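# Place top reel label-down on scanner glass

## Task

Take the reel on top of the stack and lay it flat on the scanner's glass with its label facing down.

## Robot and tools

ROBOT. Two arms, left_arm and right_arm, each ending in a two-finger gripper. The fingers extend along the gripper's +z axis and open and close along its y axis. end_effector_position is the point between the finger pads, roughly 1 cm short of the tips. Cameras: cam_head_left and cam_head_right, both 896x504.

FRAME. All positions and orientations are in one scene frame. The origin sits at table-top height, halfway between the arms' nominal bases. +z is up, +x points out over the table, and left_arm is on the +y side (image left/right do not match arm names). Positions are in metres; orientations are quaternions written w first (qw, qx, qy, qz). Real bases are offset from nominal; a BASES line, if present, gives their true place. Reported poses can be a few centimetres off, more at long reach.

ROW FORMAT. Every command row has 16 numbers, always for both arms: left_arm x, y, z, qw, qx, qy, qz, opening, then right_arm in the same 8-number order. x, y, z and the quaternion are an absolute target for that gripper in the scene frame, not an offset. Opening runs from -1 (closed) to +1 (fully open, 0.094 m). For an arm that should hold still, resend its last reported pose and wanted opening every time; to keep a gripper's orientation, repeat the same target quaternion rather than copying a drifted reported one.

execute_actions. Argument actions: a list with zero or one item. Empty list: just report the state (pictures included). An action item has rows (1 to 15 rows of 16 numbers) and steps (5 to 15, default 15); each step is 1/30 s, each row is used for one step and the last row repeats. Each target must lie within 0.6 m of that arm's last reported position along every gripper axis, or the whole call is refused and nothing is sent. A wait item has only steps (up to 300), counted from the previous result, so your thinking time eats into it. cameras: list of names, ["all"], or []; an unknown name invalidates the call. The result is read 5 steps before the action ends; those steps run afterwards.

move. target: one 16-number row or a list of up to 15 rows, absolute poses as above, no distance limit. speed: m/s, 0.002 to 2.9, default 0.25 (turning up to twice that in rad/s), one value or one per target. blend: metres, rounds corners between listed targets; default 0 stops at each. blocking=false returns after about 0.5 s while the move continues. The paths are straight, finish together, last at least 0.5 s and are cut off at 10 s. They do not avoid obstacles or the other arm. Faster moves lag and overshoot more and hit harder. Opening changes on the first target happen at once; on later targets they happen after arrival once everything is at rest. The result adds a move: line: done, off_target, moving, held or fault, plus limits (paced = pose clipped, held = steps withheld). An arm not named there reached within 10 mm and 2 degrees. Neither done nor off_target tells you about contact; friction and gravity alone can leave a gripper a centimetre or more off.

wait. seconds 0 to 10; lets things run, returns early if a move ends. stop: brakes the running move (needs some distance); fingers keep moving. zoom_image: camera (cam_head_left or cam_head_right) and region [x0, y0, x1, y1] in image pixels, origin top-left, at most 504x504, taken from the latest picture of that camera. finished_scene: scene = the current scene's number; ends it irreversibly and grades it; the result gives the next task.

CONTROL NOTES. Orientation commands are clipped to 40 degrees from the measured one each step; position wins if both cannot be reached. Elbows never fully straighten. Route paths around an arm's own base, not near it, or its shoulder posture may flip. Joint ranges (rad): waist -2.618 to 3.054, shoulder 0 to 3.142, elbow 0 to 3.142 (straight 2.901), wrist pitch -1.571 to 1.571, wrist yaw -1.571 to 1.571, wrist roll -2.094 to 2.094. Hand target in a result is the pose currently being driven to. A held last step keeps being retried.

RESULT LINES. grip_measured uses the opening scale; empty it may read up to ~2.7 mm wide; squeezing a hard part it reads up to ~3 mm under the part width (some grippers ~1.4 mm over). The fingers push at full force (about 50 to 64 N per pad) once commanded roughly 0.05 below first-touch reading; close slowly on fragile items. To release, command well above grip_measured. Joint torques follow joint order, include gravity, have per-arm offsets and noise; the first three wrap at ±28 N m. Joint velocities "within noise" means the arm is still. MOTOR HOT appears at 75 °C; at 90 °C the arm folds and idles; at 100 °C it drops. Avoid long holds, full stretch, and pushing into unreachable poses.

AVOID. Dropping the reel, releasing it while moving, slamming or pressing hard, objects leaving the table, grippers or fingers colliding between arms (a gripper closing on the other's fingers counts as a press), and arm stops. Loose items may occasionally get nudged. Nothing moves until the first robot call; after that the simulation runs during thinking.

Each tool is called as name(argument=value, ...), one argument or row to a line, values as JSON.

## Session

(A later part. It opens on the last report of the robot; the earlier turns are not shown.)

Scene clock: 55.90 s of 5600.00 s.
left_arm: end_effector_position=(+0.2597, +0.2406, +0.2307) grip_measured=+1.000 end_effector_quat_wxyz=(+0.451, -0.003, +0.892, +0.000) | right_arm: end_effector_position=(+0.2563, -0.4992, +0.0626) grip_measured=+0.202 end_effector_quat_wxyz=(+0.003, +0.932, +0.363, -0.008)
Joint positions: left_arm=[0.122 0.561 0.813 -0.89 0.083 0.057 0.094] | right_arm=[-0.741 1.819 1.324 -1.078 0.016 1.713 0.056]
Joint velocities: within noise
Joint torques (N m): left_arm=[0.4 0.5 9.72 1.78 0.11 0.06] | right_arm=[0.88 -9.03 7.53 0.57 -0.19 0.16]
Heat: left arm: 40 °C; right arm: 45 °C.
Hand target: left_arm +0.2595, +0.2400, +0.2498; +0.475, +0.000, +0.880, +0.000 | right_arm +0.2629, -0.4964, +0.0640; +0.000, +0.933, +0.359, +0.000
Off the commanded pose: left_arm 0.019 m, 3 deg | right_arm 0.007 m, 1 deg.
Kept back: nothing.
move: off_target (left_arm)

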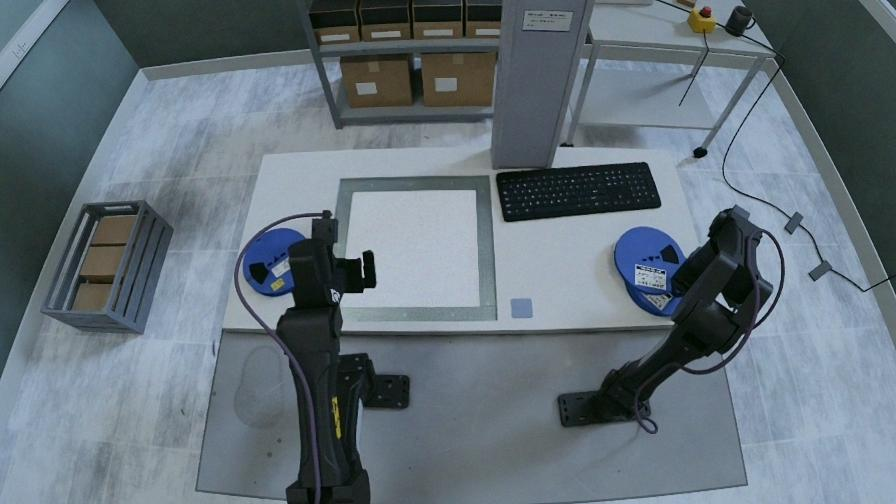

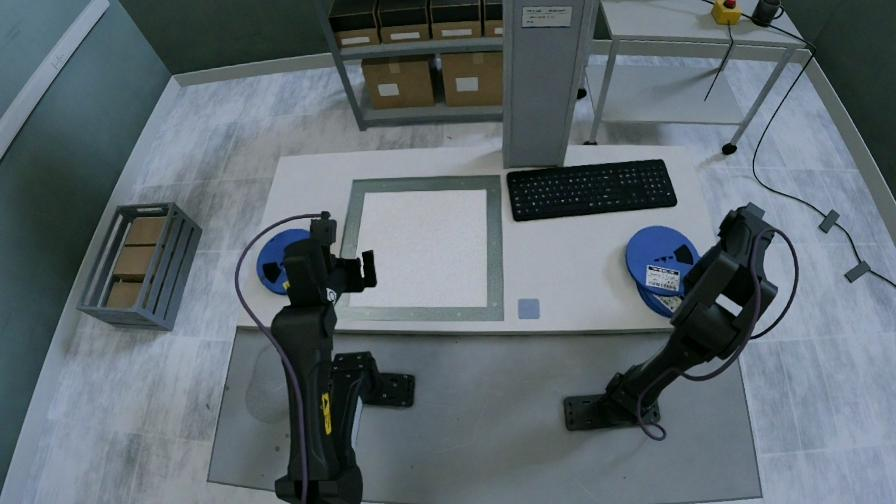

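move(
  target=[
    [0.26,0.24,0.25,0.475,0,0.88,0,1, 0.232,-0.526,0.069,0,0.9336,0.3584,0,0.2],
    [0.26,0.24,0.25,0.475,0,0.88,0,1, 0.215,-0.52,0.20,0,0.9336,0.3584,0,0.2],
    [0.26,0.24,0.25,0.475,0,0.88,0,1, 0.25,-0.38,0.27,0.2549,0.0449,0.9513,-0.1677,0.2],
    [0.26,0.24,0.25,0.475,0,0.88,0,1, 0.256,-0.295,0.16,0.121,-0.2095,0.840,-0.485,0.2],
  ],
  speed=[0.06,0.12,0.2,0.2],
  blend=[0,0.03,0.04,0],
)

zoom_image(
  camera="cam_head_left",
  region=[540, 200, 720, 360],
)

zoom_image(
  camera="cam_head_right",
  region=[540, 200, 720, 360],
)

Scene clock: 67.43 s of 5600.00 s.
left_arm: end_effector_position=(+0.2597, +0.2406, +0.2307) grip_measured=+1.000 end_effector_quat_wxyz=(+0.451, -0.003, +0.892, +0.000) | right_arm: end_effector_position=(+0.2555, -0.2933, +0.1578) grip_measured=+0.202 end_effector_quat_wxyz=(+0.119, -0.212, +0.850, -0.467)
Joint positions: left_arm=[0.122 0.561 0.813 -0.89 0.083 0.057 0.094] | right_arm=[0.559 1.458 0.984 -1.285 0.993 0.229 0.056]
Joint velocities: within noise
Joint torques (N m): left_arm=[0.4 0.51 9.73 1.78 0.11 0.06] | right_arm=[0.32 -4.96 5.53 0.19 0.94 0.22]
Heat: left arm: 40 °C; right arm: 43 °C.
Hand target: left_arm +0.2595, +0.2400, +0.2498; +0.475, +0.000, +0.880, +0.000 | right_arm +0.2560, -0.2959, +0.1614; +0.123, -0.207, +0.843, -0.481
Off the commanded pose: left_arm 0.019 m, 3 deg | right_arm 0.003 m, 2 deg.
Kept back: nothing.
move: off_target (left_arm; path cut at 10 s); path passed 3 of 4 targets

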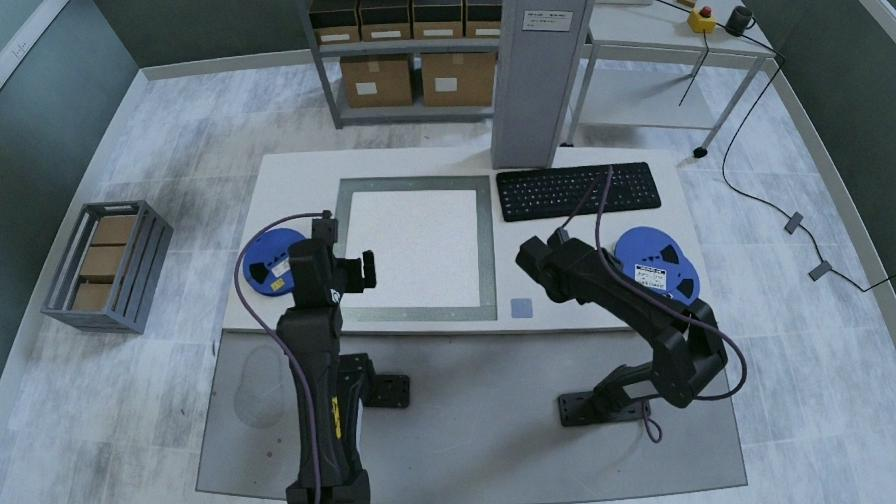

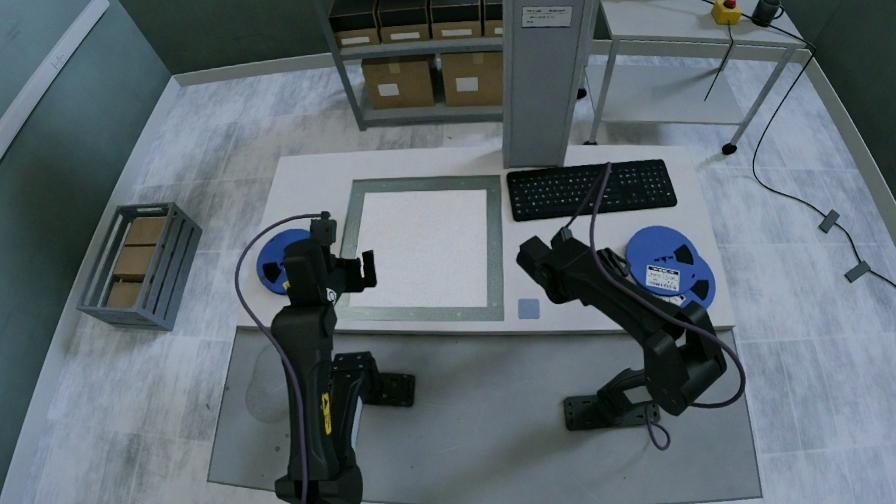

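Scaled by 2.800 from the camera's 896x504 image, which has a finer 1280x720 frame.

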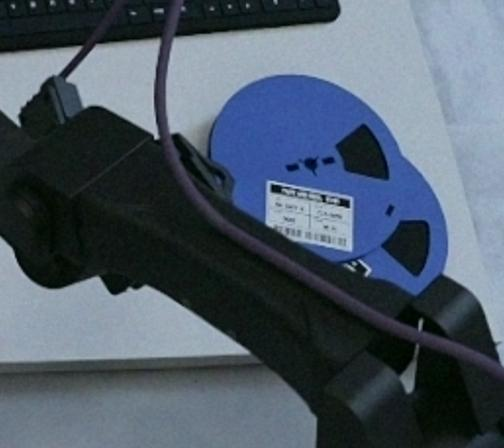

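Scaled by 2.800 from the camera's 896x504 image, which has a finer 1280x720 frame.

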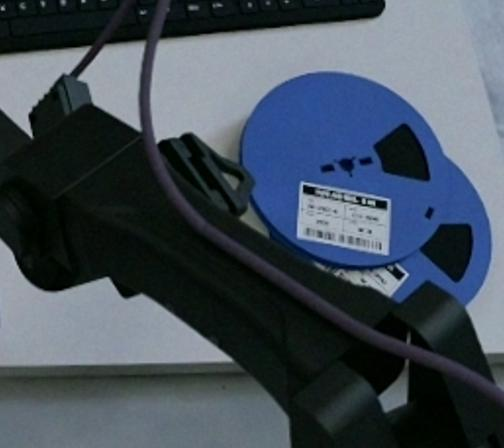

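move(
  target=[0.26,0.24,0.25,0.475,0,0.88,0,1, 0.258,-0.297,0.09,0.121,-0.2095,0.840,-0.485,-0.15],
  speed=0.1,
)

zoom_image(
  camera="cam_head_left",
  region=[560, 210, 700, 340],
)

zoom_image(
  camera="cam_head_right",
  region=[560, 210, 700, 340],
)

Scene clock: 69.27 s of 5600.00 s.
left_arm: end_effector_position=(+0.2597, +0.2406, +0.2307) grip_measured=+1.000 end_effector_quat_wxyz=(+0.451, -0.003, +0.892, +0.000) | right_arm: end_effector_position=(+0.2525, -0.2963, +0.0885) grip_measured=-0.148 end_effector_quat_wxyz=(+0.104, -0.219, +0.845, -0.476)
Joint positions: left_arm=[0.122 0.561 0.813 -0.89 0.083 0.057 0.094] | right_arm=[0.559 1.583 0.792 -1.011 1 0.235 0.04]
Joint velocities: within noise
Joint torques (N m): left_arm=[0.4 0.51 9.72 1.78 0.11 0.06] | right_arm=[-0.1 -5.56 4.53 0.56 0.99 0.08]
Heat: left arm: 40 °C; right arm: 43 °C.
Hand target: left_arm +0.2595, +0.2400, +0.2498; +0.475, +0.000, +0.880, +0.000 | right_arm +0.2577, -0.2969, +0.0902; +0.121, -0.209, +0.840, -0.485
Off the commanded pose: left_arm 0.019 m, 3 deg | right_arm 0.006 m, 3 deg.
Kept back: nothing.
move: off_target (left_arm, right_arm)

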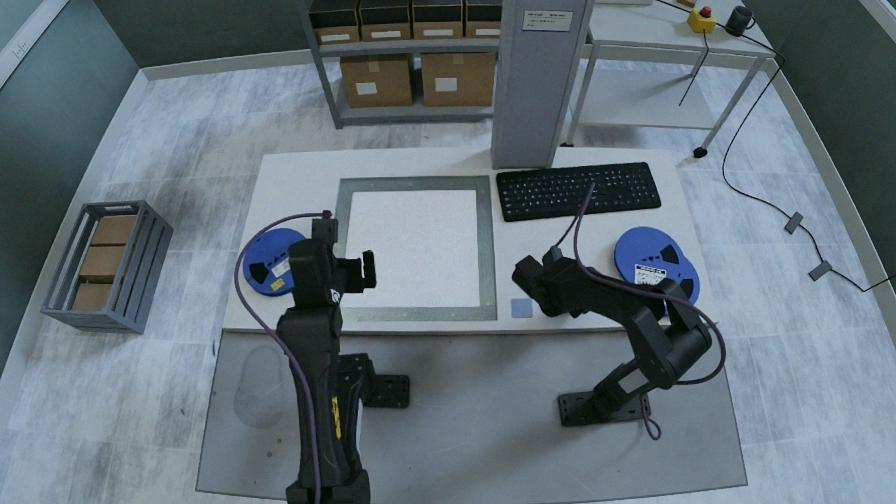

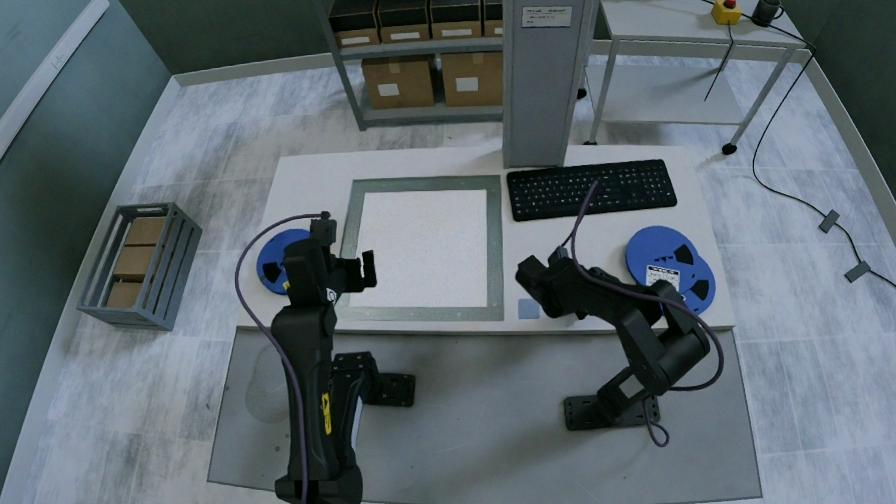

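Scaled by 3.600 from the camera's 896x504 image, which has a finer 1280x720 frame.

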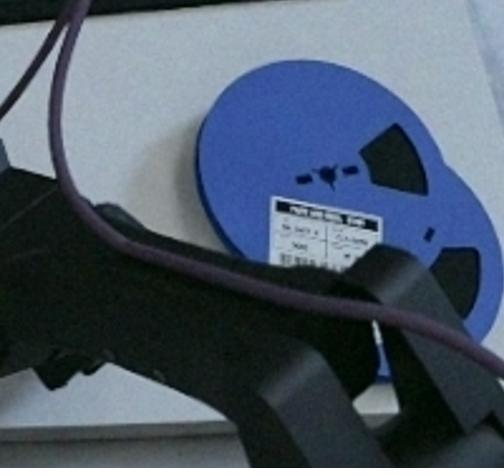

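Scaled by 3.600 from the camera's 896x504 image, which has a finer 1280x720 frame.

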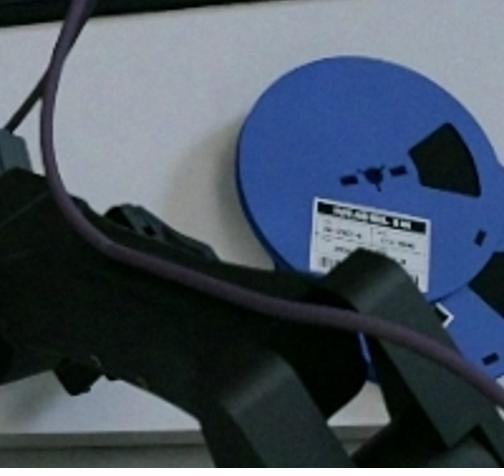

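move(
  target=[0.26,0.24,0.25,0.475,0,0.88,0,1, 0.264,-0.30,0.065,0.121,-0.2095,0.840,-0.485,-0.15],
  speed=0.05,
  cameras=[],
)

move(
  target=[0.26,0.24,0.25,0.475,0,0.88,0,1, 0.264,-0.30,0.056,0.121,-0.2095,0.840,-0.485,-0.15],
  speed=0.03,
  cameras=[],
)

Scene clock: 70.83 s of 5600.00 s.
left_arm: end_effector_position=(+0.2597, +0.2406, +0.2307) grip_measured=+1.000 end_effector_quat_wxyz=(+0.451, -0.003, +0.892, +0.000) | right_arm: end_effector_position=(+0.2592, -0.2975, +0.0637) grip_measured=-0.148 end_effector_quat_wxyz=(+0.108, -0.218, +0.846, -0.474)
Joint positions: left_arm=[0.122 0.561 0.813 -0.89 0.083 0.057 0.094] | right_arm=[0.538 1.646 0.744 -0.854 1.004 0.192 0.04]
Joint velocities: within noise
Joint torques (N m): left_arm=[0.39 0.5 9.72 1.78 0.11 0.06] | right_arm=[-0.49 -5.74 4.12 0.6 0.99 0.04]
Heat: left arm: 40 °C; right arm: 42 °C.
Hand target: left_arm +0.2595, +0.2400, +0.2498; +0.475, +0.000, +0.880, +0.000 | right_arm +0.2637, -0.3000, +0.0651; +0.121, -0.209, +0.840, -0.485
Off the commanded pose: left_arm 0.019 m, 3 deg | right_arm 0.006 m, 2 deg.
Kept back: nothing.
move: off_target (left_arm)
No camera images: "cameras" was empty.

Scene clock: 71.53 s of 5600.00 s.
left_arm: end_effector_position=(+0.2597, +0.2406, +0.2307) grip_measured=+1.000 end_effector_quat_wxyz=(+0.451, -0.003, +0.892, +0.000) | right_arm: end_effector_position=(+0.2591, -0.2978, +0.0554) grip_measured=-0.148 end_effector_quat_wxyz=(+0.108, -0.219, +0.846, -0.475)
Joint positions: left_arm=[0.122 0.561 0.813 -0.89 0.083 0.057 0.094] | right_arm=[0.538 1.671 0.727 -0.814 1.006 0.191 0.04]
Joint velocities: within noise
Joint torques (N m): left_arm=[0.39 0.5 9.72 1.78 0.11 0.05] | right_arm=[-0.44 -5.61 4.05 0.64 0.94 0]
Heat: left arm: 40 °C; right arm: 42 °C.
Hand target: left_arm +0.2595, +0.2400, +0.2498; +0.475, +0.000, +0.880, +0.000 | right_arm +0.2637, -0.3000, +0.0562; +0.120, -0.209, +0.840, -0.485
Off the commanded pose: left_arm 0.019 m, 3 deg | right_arm 0.005 m, 2 deg.
Kept back: nothing.
move: off_target (left_arm)
No camera images: "cameras" was empty.

move(
  target=[0.26,0.24,0.25,0.475,0,0.88,0,1, 0.264,-0.30,0.048,0.121,-0.2095,0.840,-0.485,-0.15],
  speed=0.03,
  cameras=[],
)

move(
  target=[0.26,0.24,0.25,0.475,0,0.88,0,1, 0.264,-0.30,0.041,0.121,-0.2095,0.840,-0.485,-0.15],
  speed=0.03,
)

zoom_image(
  camera="cam_head_right",
  region=[560, 210, 700, 340],
)

Scene clock: 72.50 s of 5600.00 s.
left_arm: end_effector_position=(+0.2597, +0.2406, +0.2307) grip_measured=+1.000 end_effector_quat_wxyz=(+0.451, -0.003, +0.892, +0.000) | right_arm: end_effector_position=(+0.2622, -0.2996, +0.0551) grip_measured=-0.148 end_effector_quat_wxyz=(+0.115, -0.218, +0.837, -0.488)
Joint positions: left_arm=[0.122 0.561 0.813 -0.89 0.083 0.057 0.094] | right_arm=[0.538 1.688 0.718 -0.786 1.041 0.19 0.04]
Joint velocities: within noise
Joint torques (N m): left_arm=[0.39 0.5 9.73 1.78 0.11 0.06] | right_arm=[-0.51 -5.05 3.67 0.8 0.59 0.04]
Heat: left arm: 40 °C; right arm: 42 °C.
Hand target: left_arm +0.2595, +0.2400, +0.2498; +0.475, +0.000, +0.880, +0.000 | right_arm +0.2637, -0.3000, +0.0483; +0.121, -0.209, +0.840, -0.485
Off the commanded pose: left_arm 0.019 m, 3 deg | right_arm 0.007 m, 1 deg.
Kept back: nothing.
move: off_target (left_arm)
No camera images: "cameras" was empty.

Scene clock: 73.20 s of 5600.00 s.
left_arm: end_effector_position=(+0.2597, +0.2406, +0.2307) grip_measured=+1.000 end_effector_quat_wxyz=(+0.451, -0.003, +0.892, +0.000) | right_arm: end_effector_position=(+0.2643, -0.3014, +0.0550) grip_measured=-0.149 end_effector_quat_wxyz=(+0.119, -0.219, +0.829, -0.500)
Joint positions: left_arm=[0.122 0.561 0.813 -0.89 0.083 0.057 0.094] | right_arm=[0.538 1.705 0.712 -0.766 1.071 0.19 0.04]
Joint velocities: within noise
Joint torques (N m): left_arm=[0.39 0.5 9.73 1.78 0.11 0.06] | right_arm=[-0.39 -4.77 3.14 0.88 0.26 0.08]
Heat: left arm: 40 °C; right arm: 42 °C.
Hand target: left_arm +0.2595, +0.2400, +0.2498; +0.475, +0.000, +0.880, +0.000 | right_arm +0.2634, -0.2999, +0.0419; +0.120, -0.209, +0.840, -0.486
Off the commanded pose: left_arm 0.019 m, 3 deg | right_arm 0.014 m, 2 deg.
Kept back: nothing.
move: off_target (left_arm, right_arm)

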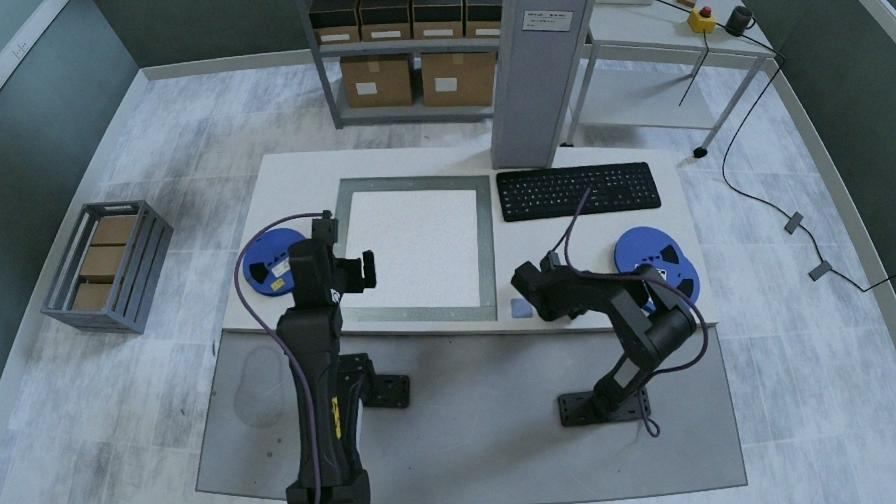

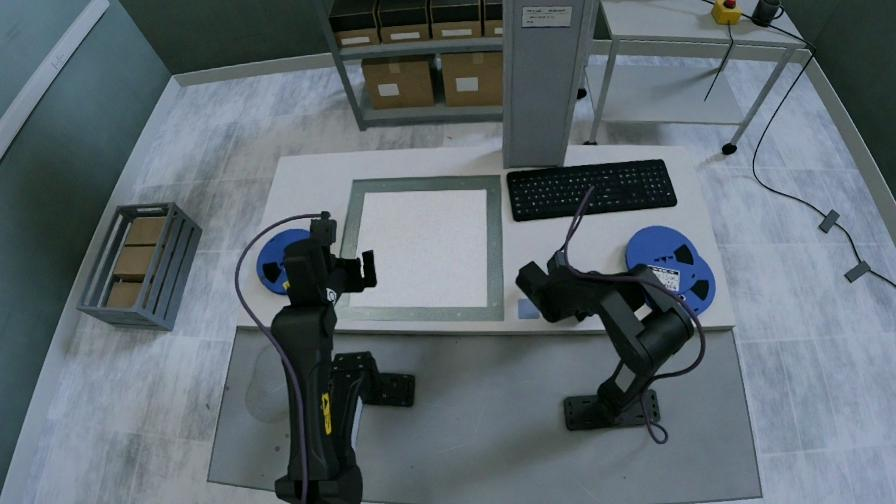

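Scaled by 3.600 from the camera's 896x504 image, which has a finer 1280x720 frame.

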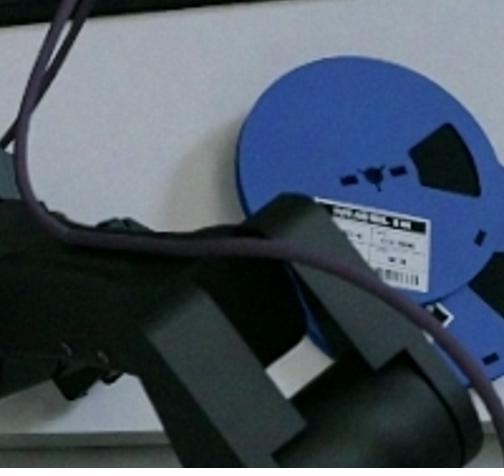

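move(
  target=[
    [0.26,0.24,0.25,0.475,0,0.88,0,1, 0.264,-0.30,0.059,0.121,-0.2095,0.840,-0.485,-0.15],
    [0.26,0.24,0.25,0.475,0,0.88,0,1, 0.288,-0.345,0.060,0.121,-0.2095,0.840,-0.485,-0.15],
  ],
  speed=0.05,
)

zoom_image(
  camera="cam_head_left",
  region=[560, 210, 720, 340],
)

zoom_image(
  camera="cam_head_right",
  region=[560, 210, 720, 340],
)

Scene clock: 75.47 s of 5600.00 s.
left_arm: end_effector_position=(+0.2597, +0.2406, +0.2307) grip_measured=+1.000 end_effector_quat_wxyz=(+0.451, -0.003, +0.892, +0.000) | right_arm: end_effector_position=(+0.2840, -0.3454, +0.0557) grip_measured=-0.149 end_effector_quat_wxyz=(+0.098, -0.225, +0.837, -0.489)
Joint positions: left_arm=[0.122 0.561 0.813 -0.89 0.083 0.057 0.094] | right_arm=[0.311 1.603 0.634 -0.442 1.037 -0.248 0.04]
Joint velocities: within noise
Joint torques (N m): left_arm=[0.39 0.51 9.73 1.78 0.11 0.06] | right_arm=[-0.39 -8.73 4.27 1.23 0.59 0.01]
Heat: left arm: 40 °C; right arm: 42 °C.
Hand target: left_arm +0.2595, +0.2400, +0.2498; +0.475, +0.000, +0.880, +0.000 | right_arm +0.2880, -0.3450, +0.0602; +0.120, -0.209, +0.840, -0.485
Off the commanded pose: left_arm 0.019 m, 3 deg | right_arm 0.006 m, 3 deg.
Kept back: nothing.
move: off_target (left_arm, right_arm)

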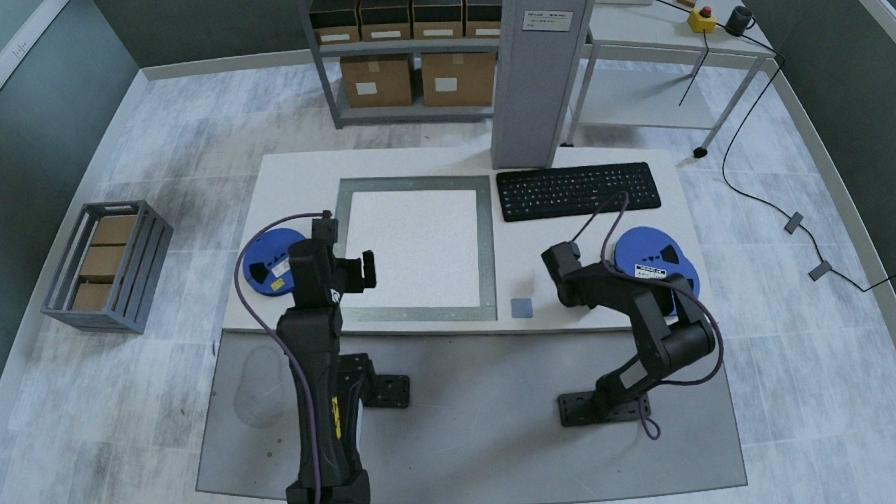

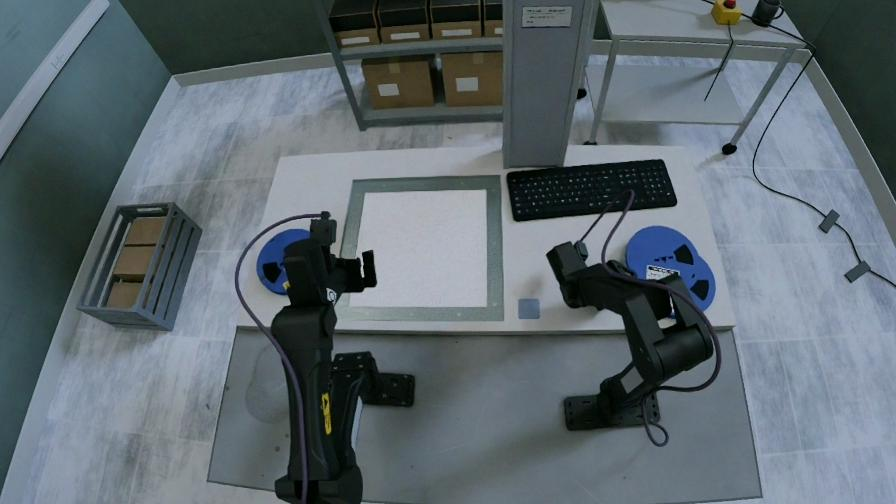

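Scaled by 3.150 from the camera's 896x504 image, which has a finer 1280x720 frame.

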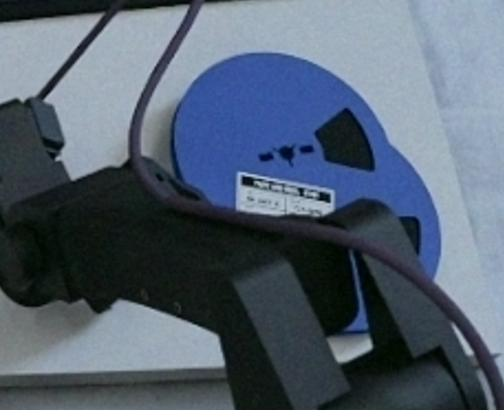

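Scaled by 3.150 from the camera's 896x504 image, which has a finer 1280x720 frame.

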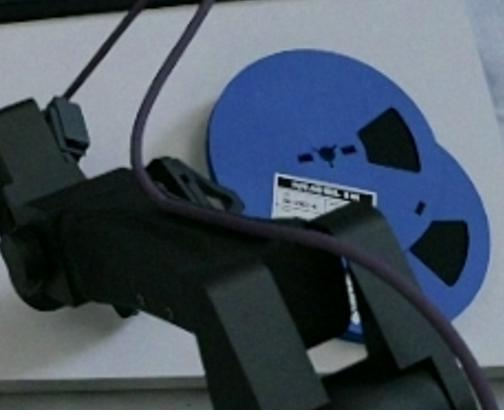

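zoom_image(
  camera="cam_head_right",
  region=[600, 240, 660, 300],
)

zoom_image(
  camera="cam_head_left",
  region=[590, 240, 650, 300],
)

Scaled by 8.400 from the camera's 896x504 image, which has a finer 1280x720 frame.

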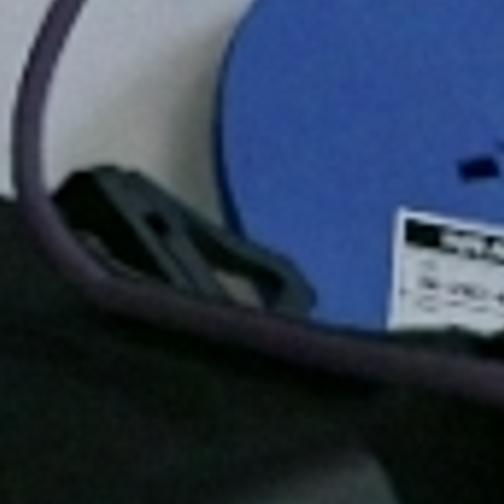

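Scaled by 8.400 from the camera's 896x504 image, which has a finer 1280x720 frame.

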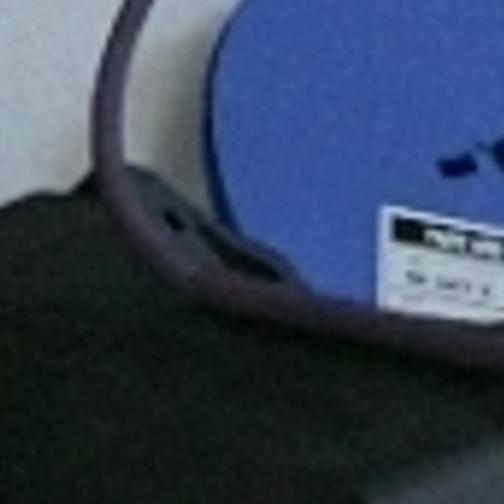

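move(
  target=[
    [0.26,0.24,0.25,0.475,0,0.88,0,1, 0.287,-0.345,0.066,0.121,-0.2095,0.840,-0.485,-0.05],
    [0.26,0.24,0.25,0.475,0,0.88,0,1, 0.301,-0.368,0.066,0.121,-0.2095,0.840,-0.485,-0.05],
  ],
  speed=0.04,
)

zoom_image(
  camera="cam_head_left",
  region=[590, 210, 720, 340],
)

zoom_image(
  camera="cam_head_right",
  region=[590, 210, 720, 340],
)

Scene clock: 77.83 s of 5600.00 s.
left_arm: end_effector_position=(+0.2597, +0.2406, +0.2307) grip_measured=+1.000 end_effector_quat_wxyz=(+0.451, -0.003, +0.892, +0.000) | right_arm: end_effector_position=(+0.2972, -0.3669, +0.0576) grip_measured=-0.052 end_effector_quat_wxyz=(+0.098, -0.226, +0.841, -0.481)
Joint positions: left_arm=[0.122 0.561 0.813 -0.89 0.083 0.057 0.094] | right_arm=[0.198 1.574 0.613 -0.276 0.992 -0.453 0.045]
Joint velocities: within noise
Joint torques (N m): left_arm=[0.38 0.5 9.72 1.77 0.11 0.06] | right_arm=[-0.38 -9.02 4.71 1.55 0.69 0.01]
Heat: left arm: 40 °C; right arm: 42 °C.
Hand target: left_arm +0.2595, +0.2400, +0.2498; +0.475, +0.000, +0.880, +0.000 | right_arm +0.3008, -0.3681, +0.0660; +0.120, -0.209, +0.840, -0.485
Off the commanded pose: left_arm 0.019 m, 3 deg | right_arm 0.009 m, 3 deg.
Kept back: nothing.
move: off_target (left_arm, right_arm)

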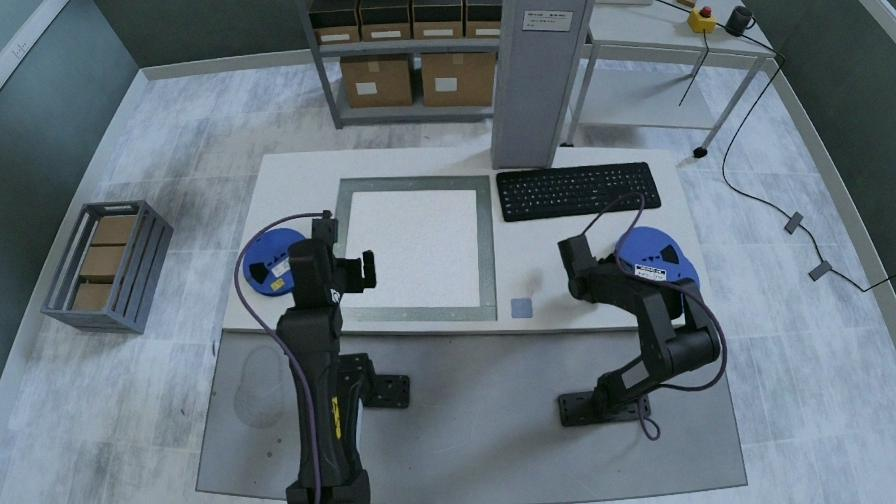

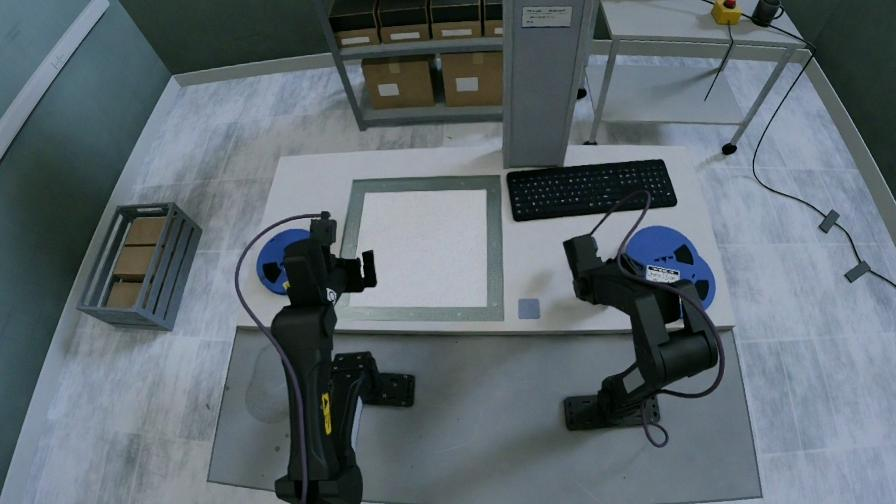

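Scaled by 3.877 from the camera's 896x504 image, which has a finer 1280x720 frame.

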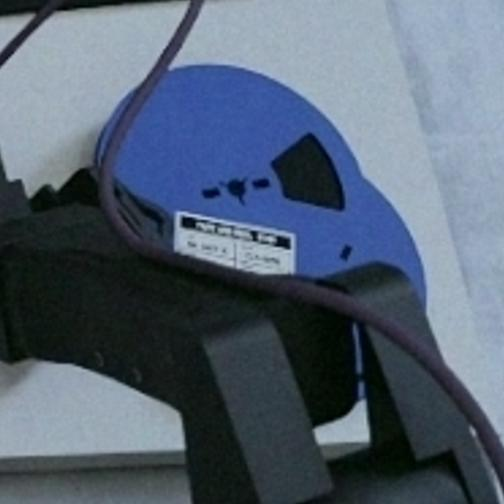

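Scaled by 3.877 from the camera's 896x504 image, which has a finer 1280x720 frame.

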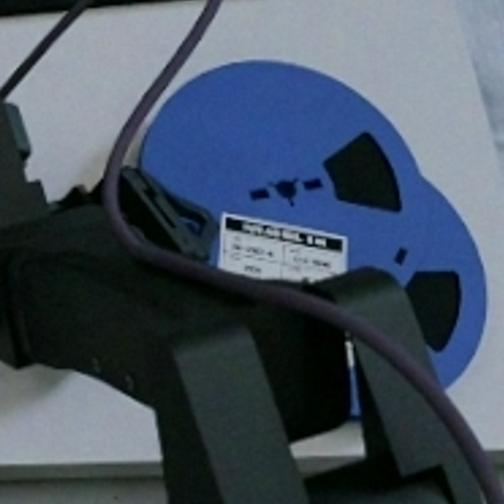

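move(
  target=[
    [0.26,0.24,0.25,0.475,0,0.88,0,1, 0.301,-0.368,0.067,0.121,-0.2095,0.840,-0.485,-0.25],
    [0.26,0.24,0.25,0.475,0,0.88,0,1, 0.301,-0.368,0.068,0.121,-0.2095,0.840,-0.485,-0.42],
  ],
  speed=0.04,
)

zoom_image(
  camera="cam_head_left",
  region=[590, 210, 720, 340],
)

zoom_image(
  camera="cam_head_right",
  region=[590, 210, 720, 340],
)

Scene clock: 81.57 s of 5600.00 s.
left_arm: end_effector_position=(+0.2597, +0.2406, +0.2307) grip_measured=+1.000 end_effector_quat_wxyz=(+0.451, -0.003, +0.892, +0.000) | right_arm: end_effector_position=(+0.2983, -0.3666, +0.0599) grip_measured=-0.418 end_effector_quat_wxyz=(+0.103, -0.225, +0.841, -0.482)
Joint positions: left_arm=[0.122 0.561 0.813 -0.89 0.083 0.057 0.094] | right_arm=[0.197 1.565 0.613 -0.272 0.991 -0.458 0.027]
Joint velocities: within noise
Joint torques (N m): left_arm=[0.39 0.51 9.72 1.78 0.11 0.06] | right_arm=[-0.38 -8.79 5 1.42 0.67 0.03]
Heat: left arm: 40 °C; right arm: 42 °C.
Hand target: left_arm +0.2595, +0.2400, +0.2498; +0.475, +0.000, +0.880, +0.000 | right_arm +0.3009, -0.3680, +0.0679; +0.121, -0.209, +0.840, -0.485
Off the commanded pose: left_arm 0.019 m, 3 deg | right_arm 0.009 m, 3 deg.
Kept back: nothing.
move: off_target (left_arm, right_arm); target 2's new opening was sent with right_arm's hand 0.010 m and 3 deg from that target

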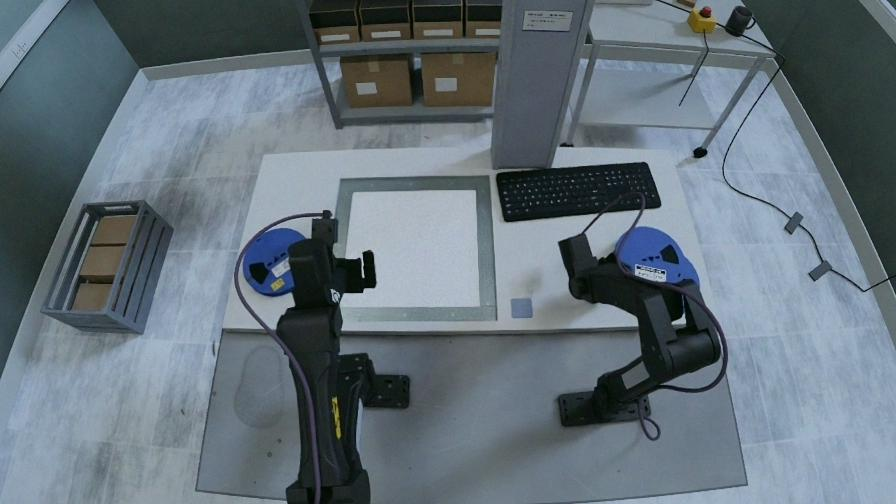

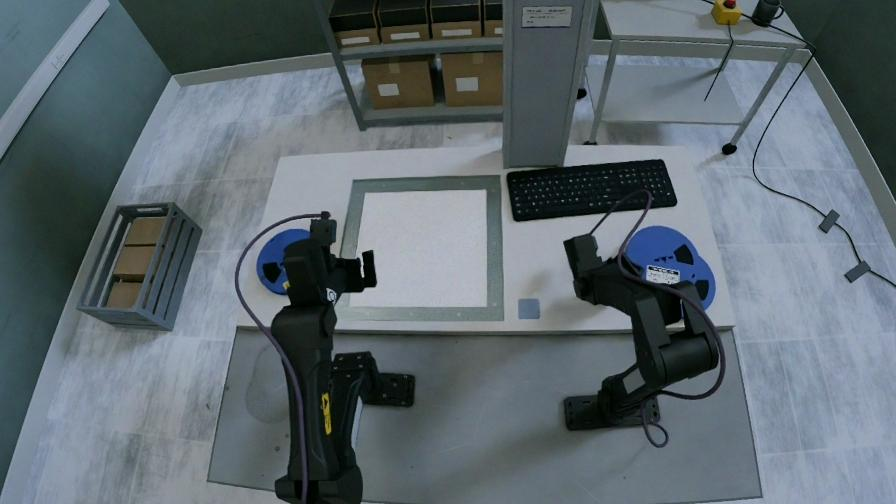

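Scaled by 3.877 from the camera's 896x504 image, which has a finer 1280x720 frame.

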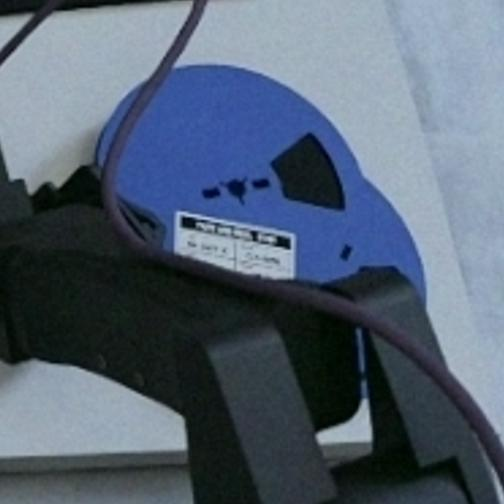

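Scaled by 3.877 from the camera's 896x504 image, which has a finer 1280x720 frame.

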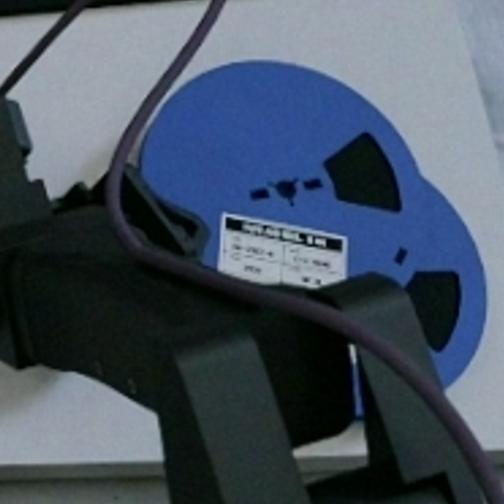

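move(
  target=[
    [0.26,0.24,0.25,0.475,0,0.88,0,1, 0.301,-0.368,0.069,0.121,-0.2095,0.840,-0.485,-0.52],
    [0.26,0.24,0.25,0.475,0,0.88,0,1, 0.301,-0.368,0.069,0.121,-0.2095,0.840,-0.485,-0.6],
  ],
  speed=0.04,
)

zoom_image(
  camera="cam_head_left",
  region=[590, 210, 720, 340],
)

zoom_image(
  camera="cam_head_right",
  region=[590, 210, 720, 340],
)

Scene clock: 83.70 s of 5600.00 s.
left_arm: end_effector_position=(+0.2597, +0.2406, +0.2307) grip_measured=+1.000 end_effector_quat_wxyz=(+0.451, -0.003, +0.892, +0.000) | right_arm: end_effector_position=(+0.2987, -0.3708, +0.0697) grip_measured=-0.589 end_effector_quat_wxyz=(+0.106, -0.216, +0.831, -0.501)
Joint positions: left_arm=[0.122 0.561 0.813 -0.89 0.083 0.057 0.094] | right_arm=[0.198 1.553 0.613 -0.265 1.037 -0.465 0.019]
Joint velocities: within noise
Joint torques (N m): left_arm=[0.39 0.5 9.73 1.78 0.11 0.05] | right_arm=[-0.38 -7.87 5.29 1.33 0.11 0.09]
Heat: left arm: 40 °C; right arm: 42 °C.
Hand target: left_arm +0.2595, +0.2400, +0.2498; +0.475, +0.000, +0.880, +0.000 | right_arm +0.3010, -0.3680, +0.0691; +0.121, -0.210, +0.840, -0.486
Off the commanded pose: left_arm 0.019 m, 3 deg | right_arm 0.004 m, 3 deg.
Kept back: nothing.
move: off_target (left_arm, right_arm)

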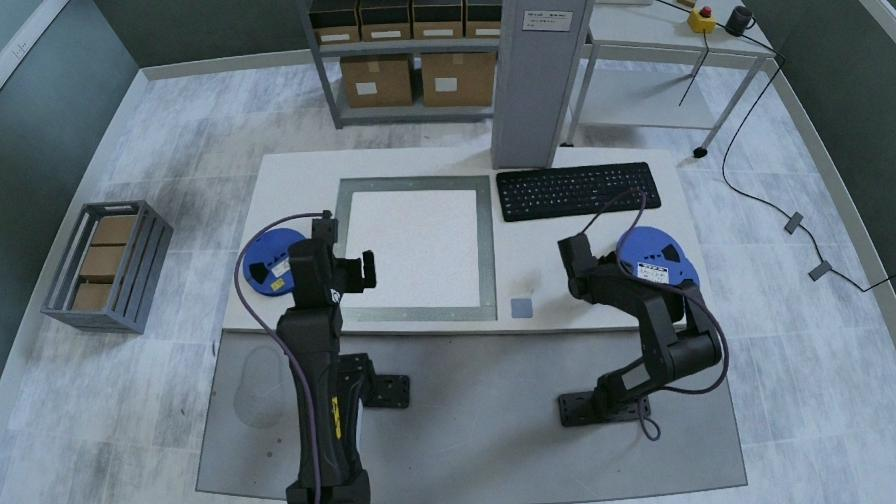

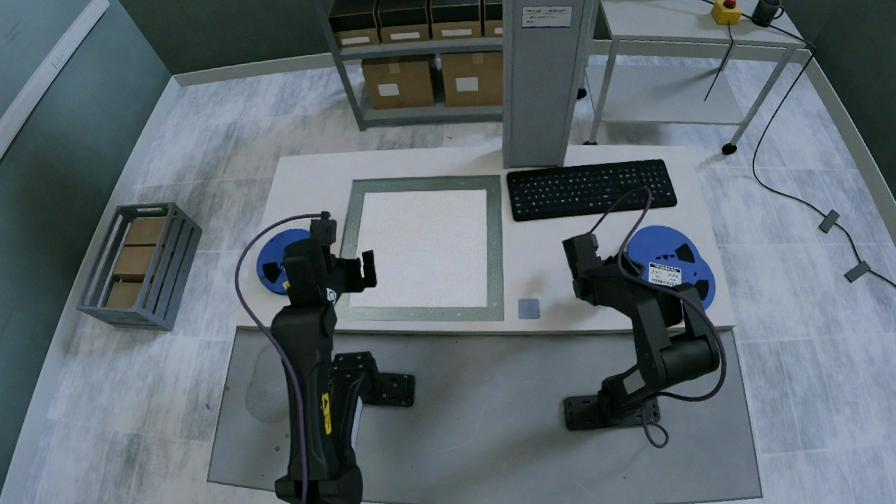

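Scaled by 3.877 from the camera's 896x504 image, which has a finer 1280x720 frame.

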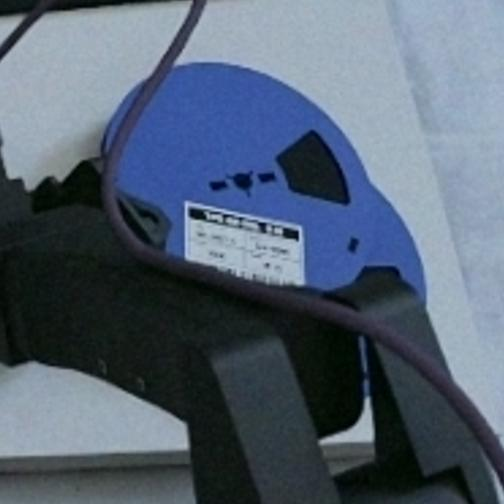

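Scaled by 3.877 from the camera's 896x504 image, which has a finer 1280x720 frame.

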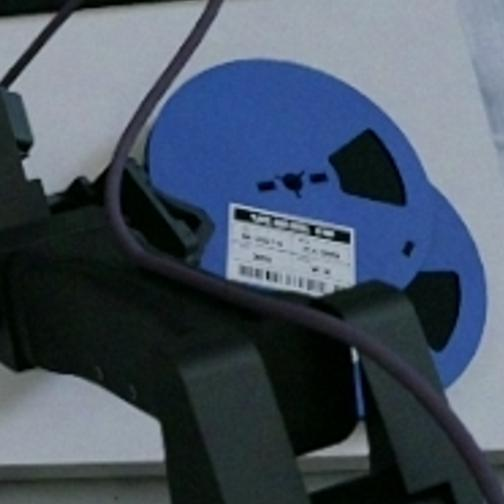

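move(
  target=[
    [0.26,0.24,0.25,0.475,0,0.88,0,1, 0.301,-0.368,0.083,0.121,-0.2095,0.840,-0.485,-0.6],
    [0.26,0.24,0.25,0.475,0,0.88,0,1, 0.303,-0.371,0.097,0.121,-0.2095,0.840,-0.485,-0.75],
  ],
  speed=0.04,
)

zoom_image(
  camera="cam_head_left",
  region=[590, 210, 720, 340],
)

zoom_image(
  camera="cam_head_right",
  region=[590, 210, 720, 340],
)

Scene clock: 85.53 s of 5600.00 s.
left_arm: end_effector_position=(+0.2597, +0.2406, +0.2307) grip_measured=+1.000 end_effector_quat_wxyz=(+0.451, -0.003, +0.892, +0.000) | right_arm: end_effector_position=(+0.3007, -0.3736, +0.0954) grip_measured=-0.673 end_effector_quat_wxyz=(+0.111, -0.214, +0.831, -0.502)
Joint positions: left_arm=[0.122 0.561 0.813 -0.89 0.083 0.057 0.094] | right_arm=[0.184 1.472 0.657 -0.354 1.032 -0.495 0.015]
Joint velocities: within noise
Joint torques (N m): left_arm=[0.39 0.51 9.72 1.78 0.11 0.06] | right_arm=[-0.46 -7.43 7.16 1.08 0.11 0.11]
Heat: left arm: 40 °C; right arm: 42 °C.
Hand target: left_arm +0.2595, +0.2400, +0.2498; +0.475, +0.000, +0.880, +0.000 | right_arm +0.3029, -0.3709, +0.0971; +0.121, -0.210, +0.840, -0.486
Off the commanded pose: left_arm 0.019 m, 3 deg | right_arm 0.004 m, 3 deg.
Kept back: nothing.
move: off_target (left_arm, right_arm); target 2's new opening was sent with right_arm's hand 0.012 m and 2 deg from that target

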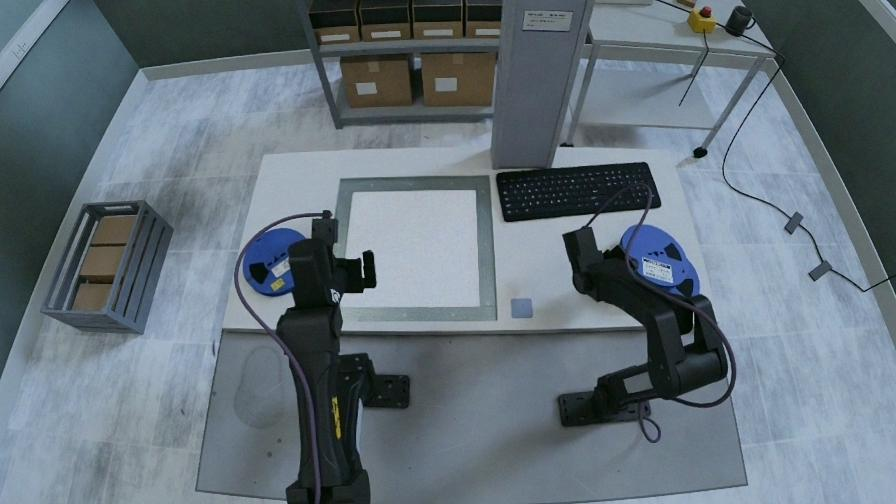

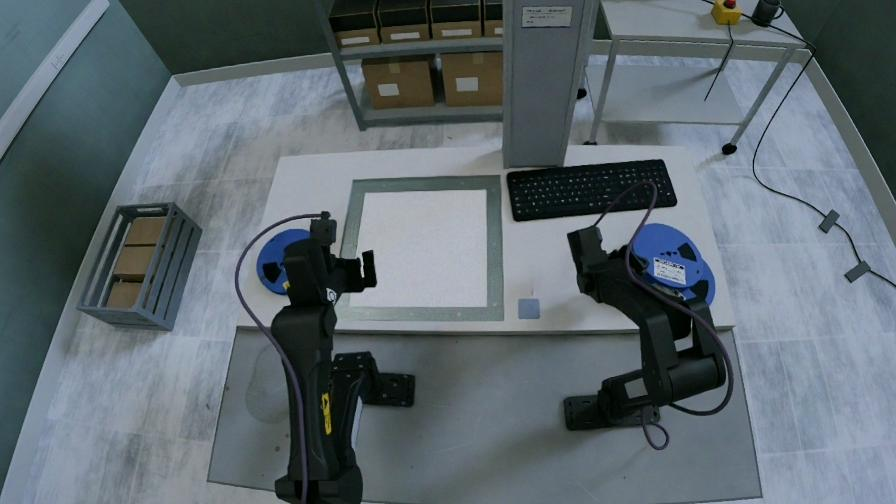

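Scaled by 3.877 from the camera's 896x504 image, which has a finer 1280x720 frame.

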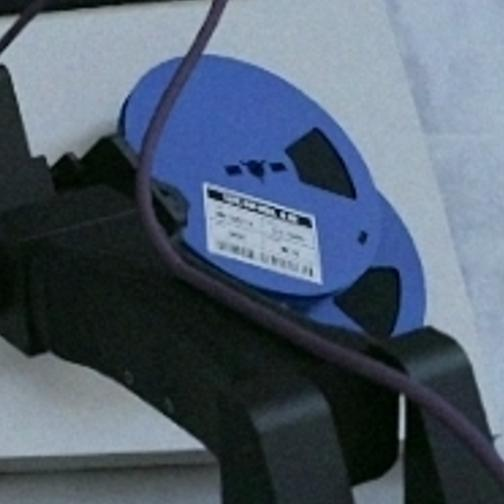

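Scaled by 3.877 from the camera's 896x504 image, which has a finer 1280x720 frame.

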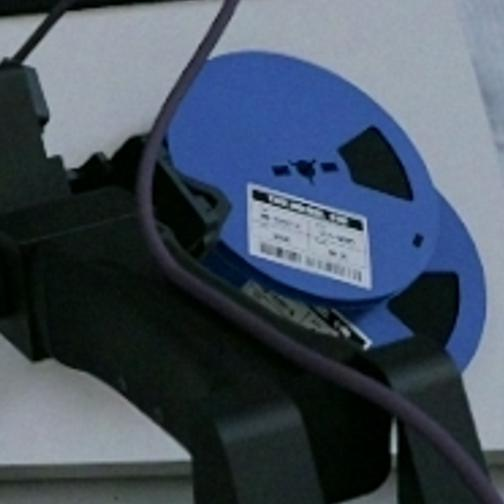

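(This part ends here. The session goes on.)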